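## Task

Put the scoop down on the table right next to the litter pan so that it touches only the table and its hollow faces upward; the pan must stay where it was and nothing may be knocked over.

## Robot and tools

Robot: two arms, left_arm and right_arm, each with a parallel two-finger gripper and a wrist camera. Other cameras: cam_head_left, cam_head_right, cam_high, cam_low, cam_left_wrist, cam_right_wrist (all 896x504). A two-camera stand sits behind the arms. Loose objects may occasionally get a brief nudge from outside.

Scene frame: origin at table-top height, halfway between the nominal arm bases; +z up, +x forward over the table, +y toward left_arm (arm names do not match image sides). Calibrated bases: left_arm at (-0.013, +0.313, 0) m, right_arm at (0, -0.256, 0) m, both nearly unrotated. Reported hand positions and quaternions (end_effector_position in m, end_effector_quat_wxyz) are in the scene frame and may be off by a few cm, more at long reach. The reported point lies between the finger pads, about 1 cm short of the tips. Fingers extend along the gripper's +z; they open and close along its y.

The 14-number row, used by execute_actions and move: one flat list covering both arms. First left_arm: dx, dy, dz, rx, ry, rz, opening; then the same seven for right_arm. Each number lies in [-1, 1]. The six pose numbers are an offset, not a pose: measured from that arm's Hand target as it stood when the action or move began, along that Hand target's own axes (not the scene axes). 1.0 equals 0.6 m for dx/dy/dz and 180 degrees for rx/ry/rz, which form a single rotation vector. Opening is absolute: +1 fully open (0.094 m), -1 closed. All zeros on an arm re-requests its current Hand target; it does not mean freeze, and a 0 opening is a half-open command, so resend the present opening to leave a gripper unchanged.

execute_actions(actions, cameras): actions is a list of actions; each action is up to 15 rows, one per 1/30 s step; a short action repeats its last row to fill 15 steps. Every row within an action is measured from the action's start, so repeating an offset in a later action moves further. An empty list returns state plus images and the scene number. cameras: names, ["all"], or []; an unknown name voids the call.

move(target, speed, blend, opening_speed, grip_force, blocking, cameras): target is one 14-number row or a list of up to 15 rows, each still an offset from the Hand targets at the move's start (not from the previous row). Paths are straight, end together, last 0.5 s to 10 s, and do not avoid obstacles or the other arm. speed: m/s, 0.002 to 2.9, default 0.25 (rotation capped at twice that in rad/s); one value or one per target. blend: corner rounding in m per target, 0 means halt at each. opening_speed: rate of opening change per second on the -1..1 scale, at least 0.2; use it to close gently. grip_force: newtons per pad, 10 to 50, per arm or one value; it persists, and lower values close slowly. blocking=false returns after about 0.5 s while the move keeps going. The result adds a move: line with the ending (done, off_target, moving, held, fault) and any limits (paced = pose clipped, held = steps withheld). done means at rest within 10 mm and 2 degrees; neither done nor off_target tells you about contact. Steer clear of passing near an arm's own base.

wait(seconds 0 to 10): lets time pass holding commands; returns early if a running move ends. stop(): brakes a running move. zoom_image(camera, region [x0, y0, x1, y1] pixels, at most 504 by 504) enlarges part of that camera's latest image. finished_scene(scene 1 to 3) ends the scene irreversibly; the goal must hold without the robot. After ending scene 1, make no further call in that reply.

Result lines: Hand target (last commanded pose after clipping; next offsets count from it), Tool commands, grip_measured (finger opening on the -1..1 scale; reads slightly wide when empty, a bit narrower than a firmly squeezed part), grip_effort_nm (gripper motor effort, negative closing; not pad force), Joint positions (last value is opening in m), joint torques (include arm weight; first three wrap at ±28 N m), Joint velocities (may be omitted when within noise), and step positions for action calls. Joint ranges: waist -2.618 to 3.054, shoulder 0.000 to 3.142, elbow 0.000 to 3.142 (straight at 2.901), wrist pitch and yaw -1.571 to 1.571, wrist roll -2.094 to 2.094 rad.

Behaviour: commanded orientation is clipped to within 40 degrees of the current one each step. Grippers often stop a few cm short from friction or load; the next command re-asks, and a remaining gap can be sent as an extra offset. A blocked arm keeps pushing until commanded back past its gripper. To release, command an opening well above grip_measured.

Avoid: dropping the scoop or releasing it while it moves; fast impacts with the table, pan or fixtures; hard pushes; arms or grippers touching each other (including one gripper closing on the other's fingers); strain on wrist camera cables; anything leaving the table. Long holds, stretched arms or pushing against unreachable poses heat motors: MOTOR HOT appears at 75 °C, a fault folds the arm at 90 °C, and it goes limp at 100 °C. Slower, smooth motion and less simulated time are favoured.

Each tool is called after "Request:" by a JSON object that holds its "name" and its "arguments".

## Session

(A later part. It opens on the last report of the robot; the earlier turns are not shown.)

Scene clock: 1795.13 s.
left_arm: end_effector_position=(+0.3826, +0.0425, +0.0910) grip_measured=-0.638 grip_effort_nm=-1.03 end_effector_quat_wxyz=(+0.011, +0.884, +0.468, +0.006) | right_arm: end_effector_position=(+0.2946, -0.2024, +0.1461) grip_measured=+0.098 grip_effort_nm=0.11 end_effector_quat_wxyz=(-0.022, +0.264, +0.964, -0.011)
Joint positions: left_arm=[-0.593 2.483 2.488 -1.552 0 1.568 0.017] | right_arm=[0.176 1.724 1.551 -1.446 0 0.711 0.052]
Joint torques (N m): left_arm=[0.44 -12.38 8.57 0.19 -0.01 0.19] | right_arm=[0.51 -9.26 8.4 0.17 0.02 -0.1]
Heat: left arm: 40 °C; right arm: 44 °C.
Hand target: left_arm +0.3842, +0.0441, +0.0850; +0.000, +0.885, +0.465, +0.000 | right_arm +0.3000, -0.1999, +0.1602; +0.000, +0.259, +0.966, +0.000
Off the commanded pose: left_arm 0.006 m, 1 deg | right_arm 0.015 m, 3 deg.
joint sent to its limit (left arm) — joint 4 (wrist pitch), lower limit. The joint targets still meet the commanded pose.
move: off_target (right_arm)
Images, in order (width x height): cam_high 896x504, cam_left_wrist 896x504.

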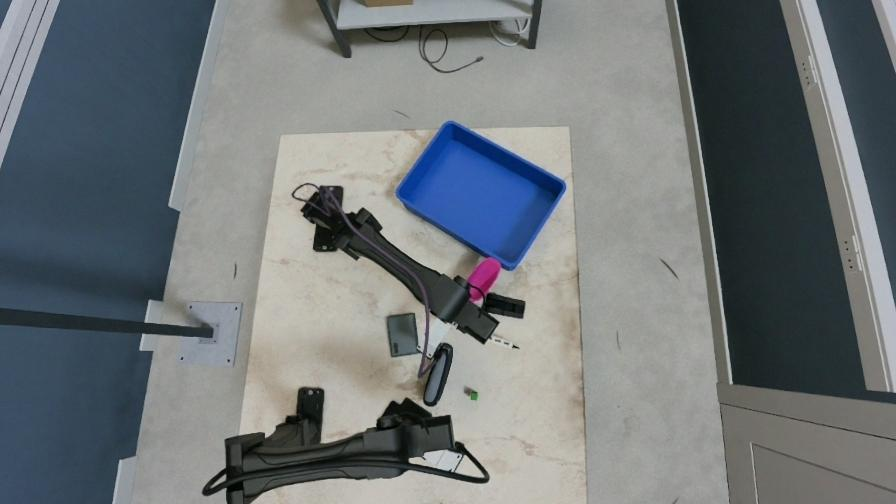

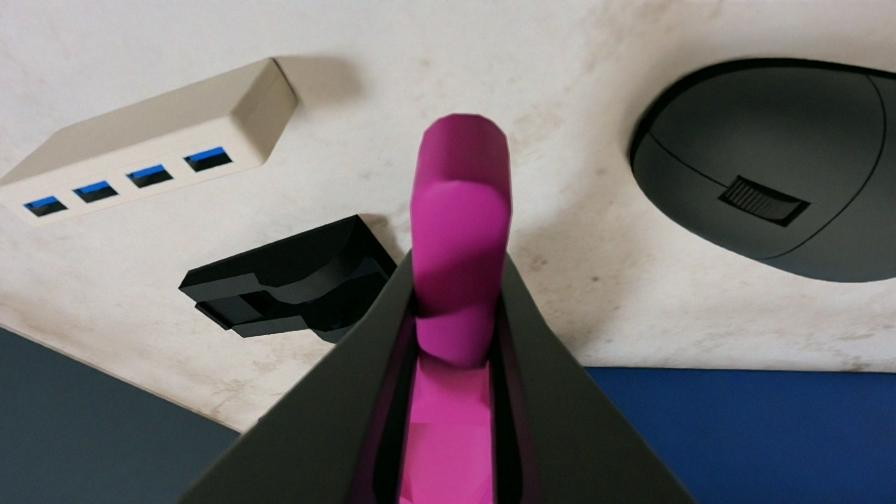

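Request:
{"name": "execute_actions", "arguments": {"actions": [], "cameras": ["cam_low","cam_head_right","cam_head_left"]}}

Request:
{"name": "zoom_image", "arguments": {"camera": "cam_low", "region": [690, 100, 896, 360]}}

Request:
{"name": "zoom_image", "arguments": {"camera": "cam_head_left", "region": [290, 150, 520, 320]}}

Scene clock: 1813.63 s.
left_arm: end_effector_position=(+0.3825, +0.0425, +0.0910) grip_measured=-0.638 grip_effort_nm=-1.04 end_effector_quat_wxyz=(+0.011, +0.884, +0.467, +0.006) | right_arm: end_effector_position=(+0.2946, -0.2024, +0.1461) grip_measured=+0.098 grip_effort_nm=0.10 end_effector_quat_wxyz=(-0.022, +0.264, +0.964, -0.011)
Joint positions: left_arm=[-0.593 2.483 2.488 -1.552 0 1.568 0.017] | right_arm=[0.176 1.724 1.551 -1.446 0 0.711 0.052]
Joint velocities: within noise
Joint torques (N m): left_arm=[0.47 -12.42 8.58 0.14 0.01 0.1] | right_arm=[0.54 -9.33 8.43 0.16 0.03 -0.09]
Heat: left arm: 39 °C; right arm: 44 °C.
Hand target: left_arm +0.3842, +0.0441, +0.0850; +0.000, +0.885, +0.466, +0.000 | right_arm +0.3000, -0.1999, +0.1602; +0.000, +0.259, +0.966, +0.000
Tool commands: left_gripper/opening=-1.0 right_gripper/opening=+0.1
Off the commanded pose: left_arm 0.007 m, 1 deg | right_arm 0.015 m, 3 deg.
Images, in order (width x height): cam_head_left 896x504, cam_head_right 896x504, cam_low 896x504.

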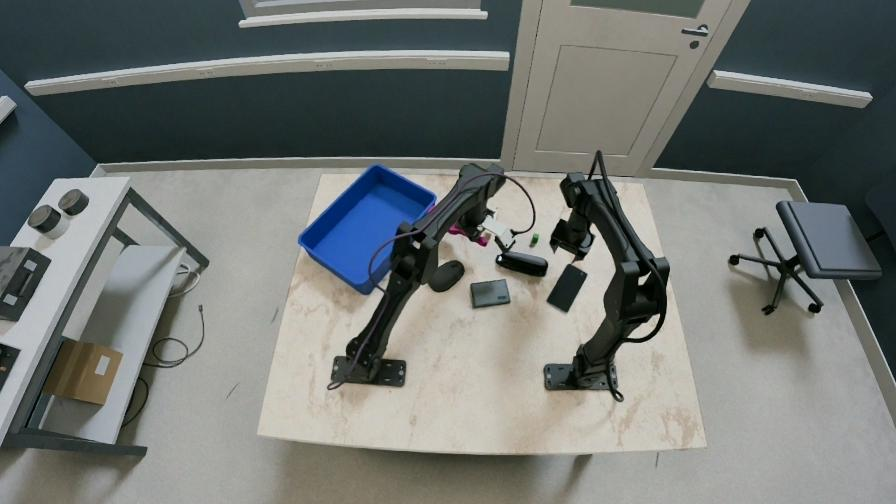

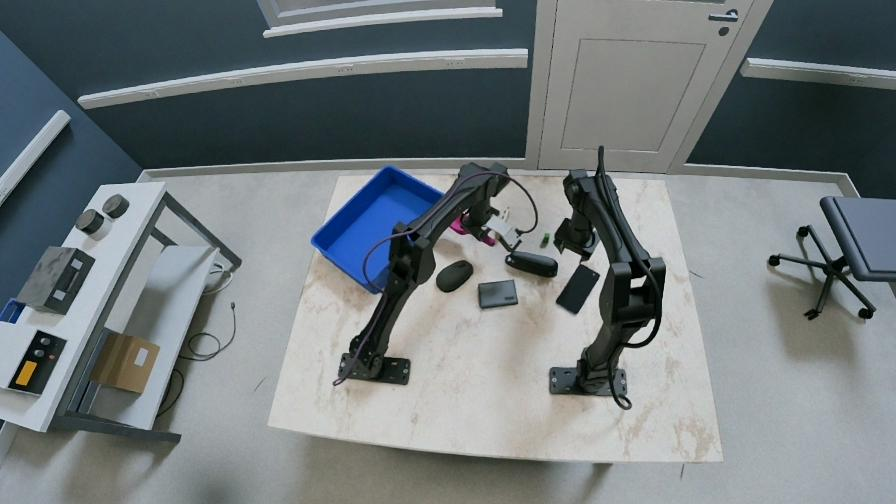

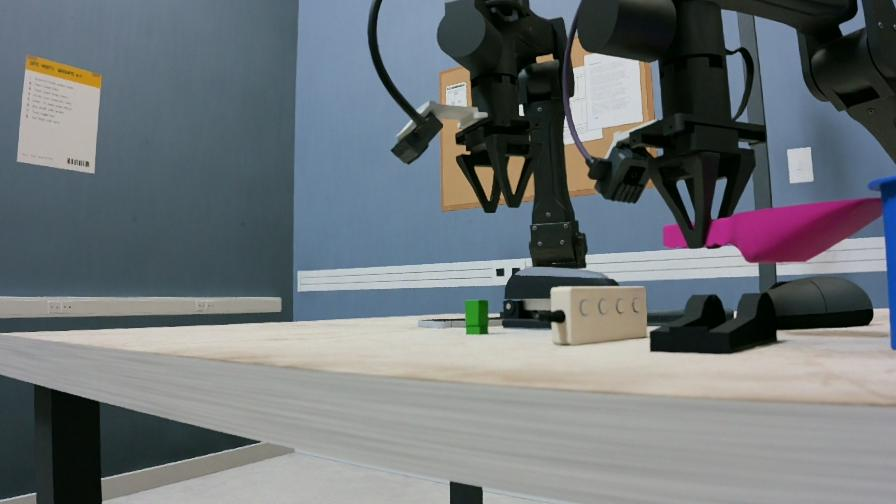

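Scaled by 1.938.

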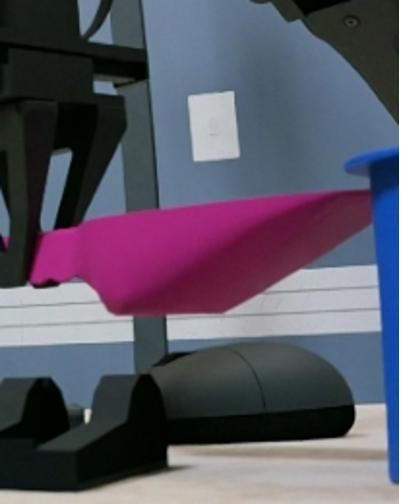

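Scaled by 2.191.

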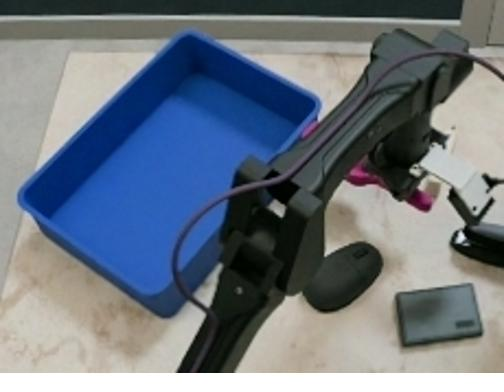

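Request:
{"name": "move", "arguments": {"target": [[-0.0417,-0.0267,0,0,0,0,-1, 0,0,0,0,0,0,0.1],[-0.0417,-0.0267,0.0817,0,0,0,-1, 0,0,0,0,0,0,0.1]], "speed": [0.1,0.1], "blend": [0.005,0], "cameras": ["cam_left_wrist","cam_high","cam_low"]}}

Request:
{"name": "zoom_image", "arguments": {"camera": "cam_high", "region": [420, 220, 540, 350]}}

Request:
{"name": "zoom_image", "arguments": {"camera": "cam_low", "region": [640, 160, 896, 380]}}

Scene clock: 1846.37 s.
left_arm: end_effector_position=(+0.3531, +0.0409, +0.0330) grip_measured=-0.638 grip_effort_nm=-1.03 end_effector_quat_wxyz=(-0.027, +0.883, +0.468, +0.002) | right_arm: end_effector_position=(+0.2946, -0.2024, +0.1461) grip_measured=+0.098 grip_effort_nm=0.11 end_effector_quat_wxyz=(-0.022, +0.264, +0.964, -0.011)
Joint positions: left_arm=[-0.643 2.411 2.125 -1.333 -0.026 1.517 0.017] | right_arm=[0.176 1.724 1.551 -1.446 0 0.711 0.052]
Joint torques (N m): left_arm=[-0.03 -16.68 3.66 0.64 0.24 0.08] | right_arm=[0.54 -9.35 8.43 0.17 0.03 -0.11]
Heat: left arm: 39 °C; right arm: 44 °C.
Hand target: left_arm +0.3568, +0.0326, +0.0359; +0.000, +0.885, +0.466, +0.000 | right_arm +0.3000, -0.1999, +0.1602; +0.000, +0.259, +0.966, +0.000
Off the commanded pose: left_arm 0.010 m, 3 deg | right_arm 0.015 m, 3 deg.
move: off_target (left_arm, right_arm)
Images, in order (width x height): cam_high 896x504, cam_low 896x504, cam_left_wrist 896x504.

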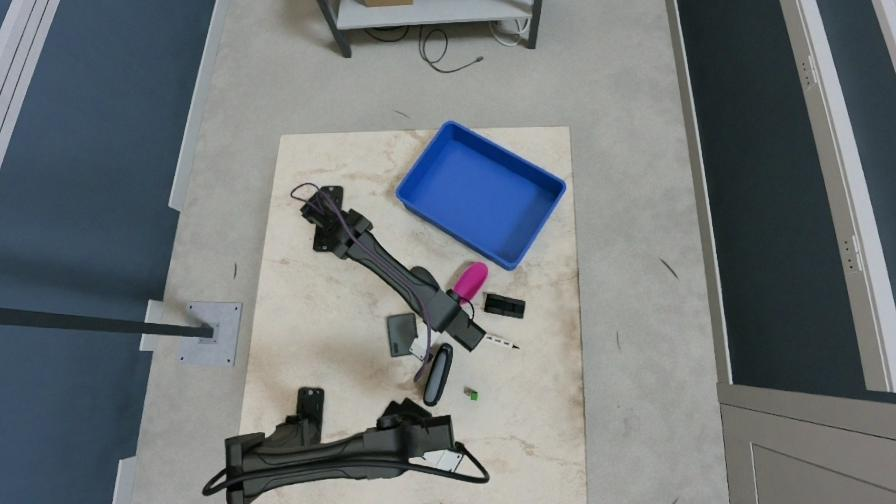

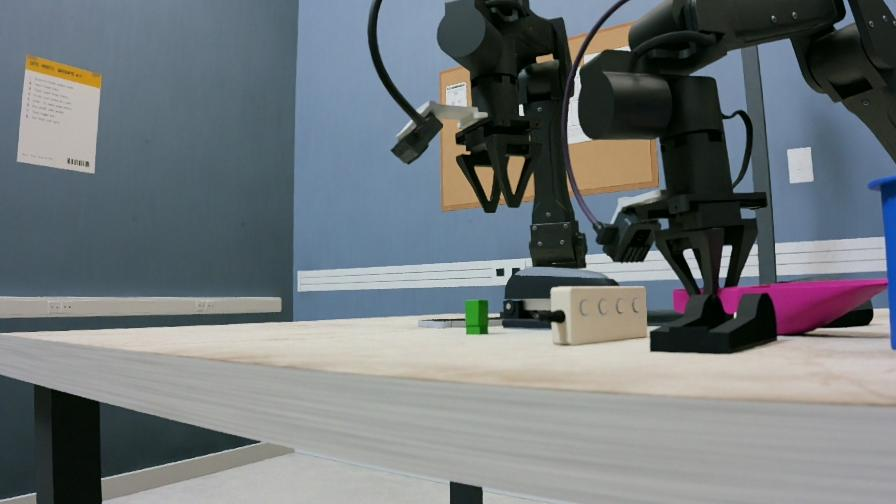

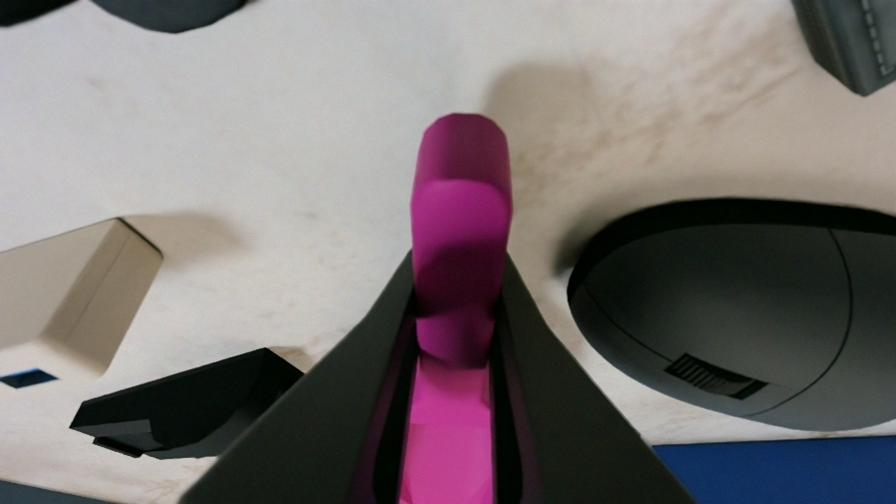

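Scaled by 3.877.

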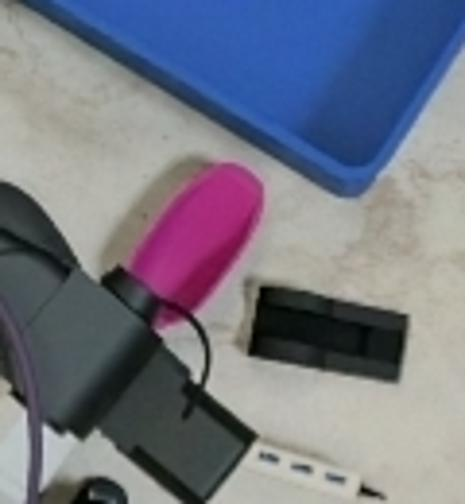

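Scaled by 1.969.

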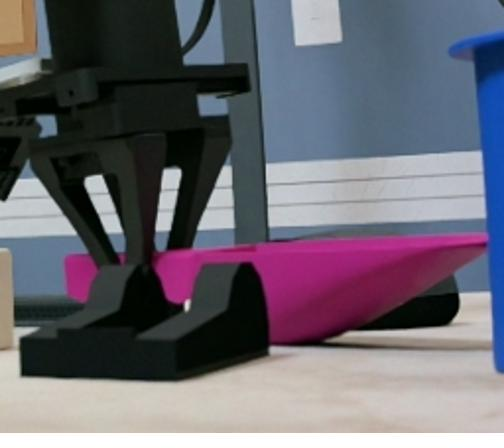

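Request:
{"name": "move", "arguments": {"target": [0,0,0.0165,0,0,0,-1, 0,0,0,0,0,0,0.1], "speed": 0.05, "cameras": ["cam_low"]}}

Request:
{"name": "zoom_image", "arguments": {"camera": "cam_low", "region": [640, 160, 896, 380]}}

Scene clock: 1871.37 s.
left_arm: end_effector_position=(+0.3542, +0.0411, +0.0316) grip_measured=-0.638 grip_effort_nm=-1.03 end_effector_quat_wxyz=(-0.022, +0.883, +0.469, +0.007) | right_arm: end_effector_position=(+0.2946, -0.2024, +0.1461) grip_measured=+0.098 grip_effort_nm=0.11 end_effector_quat_wxyz=(-0.022, +0.264, +0.964, -0.011)
Joint positions: left_arm=[-0.643 2.398 2.097 -1.305 -0.031 1.515 0.017] | right_arm=[0.176 1.724 1.551 -1.446 0 0.711 0.052]
Joint torques (N m): left_arm=[-0.01 -15.04 3.12 0.78 0.35 0.08] | right_arm=[0.58 -9.29 8.44 0.18 0.01 -0.09]
Heat: left arm: 38 °C; right arm: 44 °C.
Hand target: left_arm +0.3568, +0.0326, +0.0259; +0.000, +0.885, +0.466, +0.000 | right_arm +0.3000, -0.1999, +0.1602; +0.000, +0.259, +0.966, +0.000
Off the commanded pose: left_arm 0.011 m, 3 deg | right_arm 0.015 m, 3 deg.
move: off_target (left_arm, right_arm)
Images, in order (width x height): cam_low 896x504.

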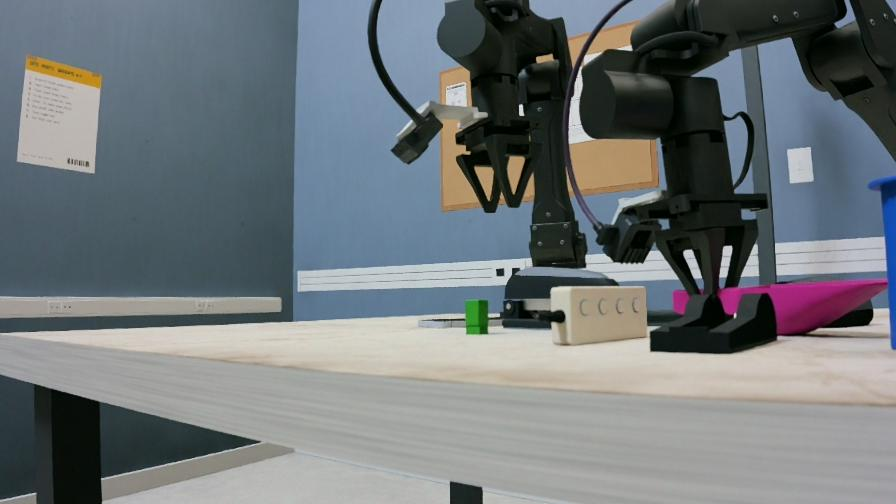

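Scaled by 1.969.

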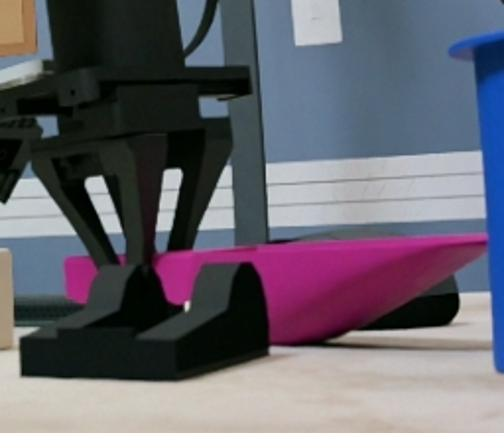

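Request:
{"name": "move", "arguments": {"target": [0,0,-0.008,0,0,0,-0.3, 0,0,0,0,0,0,0.1], "speed": 0.03, "opening_speed": 0.3, "cameras": ["cam_low","cam_left_wrist"]}}

Request:
{"name": "zoom_image", "arguments": {"camera": "cam_low", "region": [640, 160, 896, 380]}}

Scene clock: 1890.10 s.
left_arm: end_effector_position=(+0.3591, +0.0350, +0.0305) grip_measured=-0.303 grip_effort_nm=0.15 end_effector_quat_wxyz=(-0.006, +0.883, +0.469, +0.008) | right_arm: end_effector_position=(+0.2946, -0.2024, +0.1461) grip_measured=+0.098 grip_effort_nm=0.11 end_effector_quat_wxyz=(-0.022, +0.264, +0.964, -0.011)
Joint positions: left_arm=[-0.643 2.398 2.093 -1.27 -0.02 1.515 0.033] | right_arm=[0.176 1.724 1.551 -1.446 0 0.711 0.052]
Joint torques (N m): left_arm=[0.02 -15.42 4.62 0.37 0.19 0.1] | right_arm=[0.54 -9.31 8.42 0.17 0.02 -0.1]
Heat: left arm: 38 °C; right arm: 44 °C.
Hand target: left_arm +0.3568, +0.0326, +0.0308; +0.000, +0.885, +0.465, +0.000 | right_arm +0.3000, -0.1999, +0.1602; +0.000, +0.259, +0.966, +0.000
Off the commanded pose: left_arm 0.003 m, 1 deg | right_arm 0.015 m, 3 deg.
move: off_target (right_arm)
Images, in order (width x height): cam_low 896x504, cam_left_wrist 896x504.

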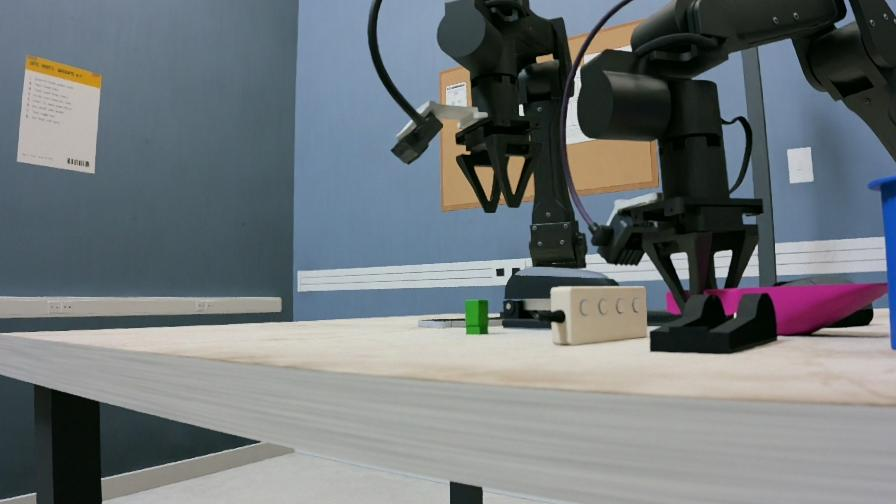

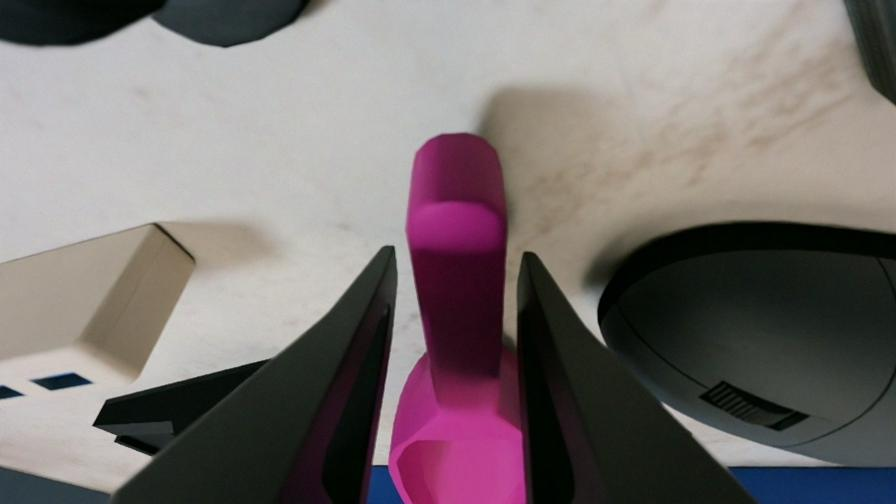

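Scaled by 1.969.

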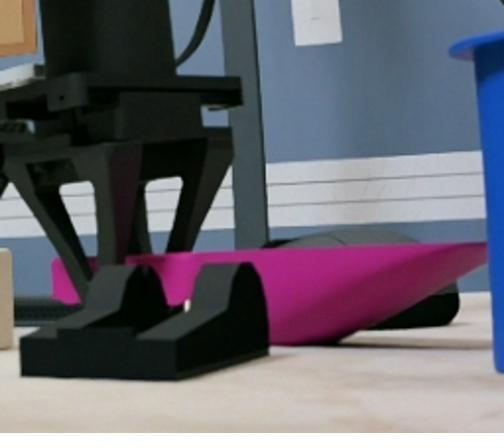

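Request:
{"name": "move", "arguments": {"target": [[0,0,-0.09,0,0,0,-0.3, 0,0,0,0,0,0,0.1],[0.1007,-0.3455,-0.232,0,0,0,-0.3, 0,0,0,0,0,0,0.1]], "speed": [0.1,0.3], "blend": [0.01,0], "cameras": ["cam_low","cam_high"]}}

Request:
{"name": "zoom_image", "arguments": {"camera": "cam_high", "region": [400, 220, 540, 360]}}

Request:
{"name": "zoom_image", "arguments": {"camera": "cam_low", "region": [640, 160, 896, 380]}}

Scene clock: 1899.07 s.
left_arm: end_effector_position=(+0.2281, +0.1976, +0.1689) grip_measured=-0.303 grip_effort_nm=0.14 end_effector_quat_wxyz=(+0.000, +0.884, +0.467, +0.011) | right_arm: end_effector_position=(+0.2946, -0.2024, +0.1461) grip_measured=+0.098 grip_effort_nm=0.11 end_effector_quat_wxyz=(-0.022, +0.264, +0.964, -0.011)
Joint positions: left_arm=[-0.453 1.551 1.457 -1.463 -0.018 1.709 0.033] | right_arm=[0.176 1.724 1.551 -1.446 0 0.711 0.052]
Joint torques (N m): left_arm=[0.58 -8.35 4.67 0.14 0.16 0.12] | right_arm=[0.51 -9.32 8.43 0.17 0.02 -0.1]
Heat: left arm: 38 °C; right arm: 44 °C.
Hand target: left_arm +0.2201, +0.1997, +0.1700; +0.000, +0.885, +0.465, +0.000 | right_arm +0.3000, -0.1999, +0.1602; +0.000, +0.259, +0.966, +0.000
Off the commanded pose: left_arm 0.008 m, 1 deg | right_arm 0.015 m, 3 deg.
move: off_target (right_arm)
Images, in order (width x height): cam_high 896x504, cam_low 896x504.

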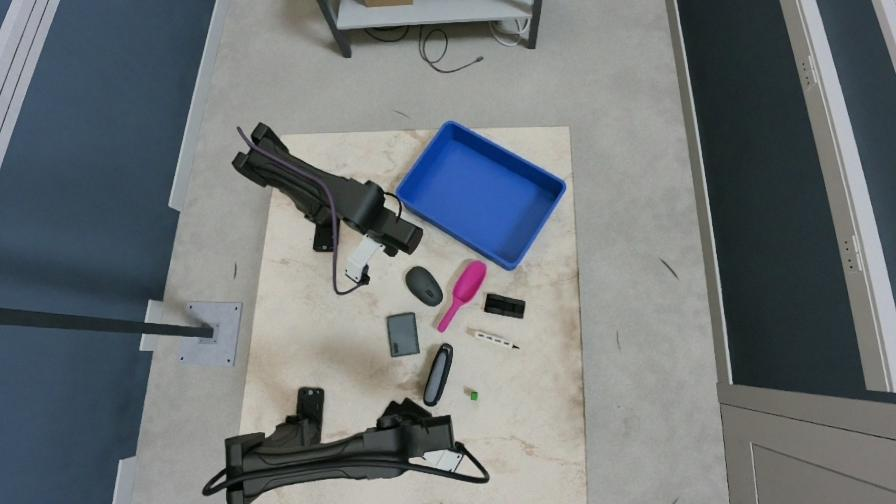

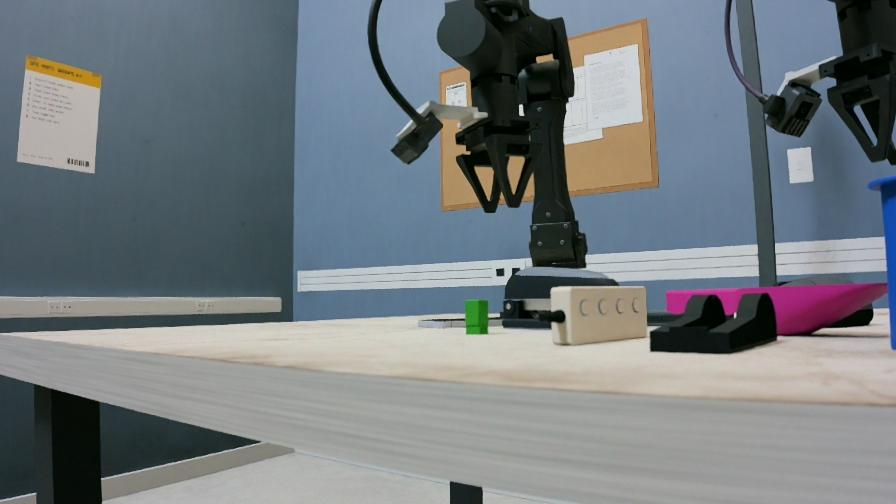

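Scaled by 3.600.

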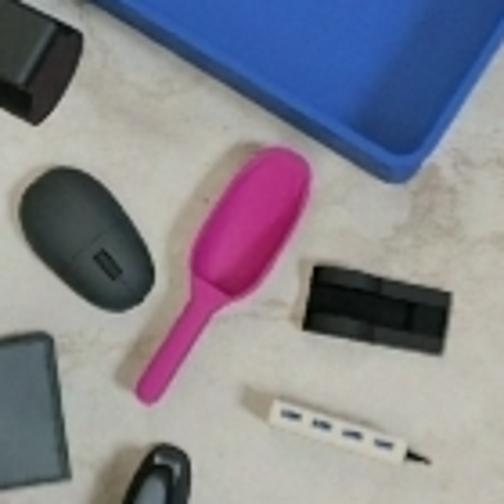

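Scaled by 1.969.

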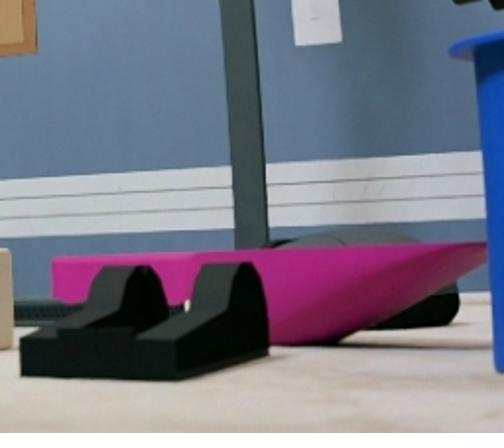

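Request:
{"name": "finished_scene", "arguments": {"scene": 1}}

The scene is finished: the task was done.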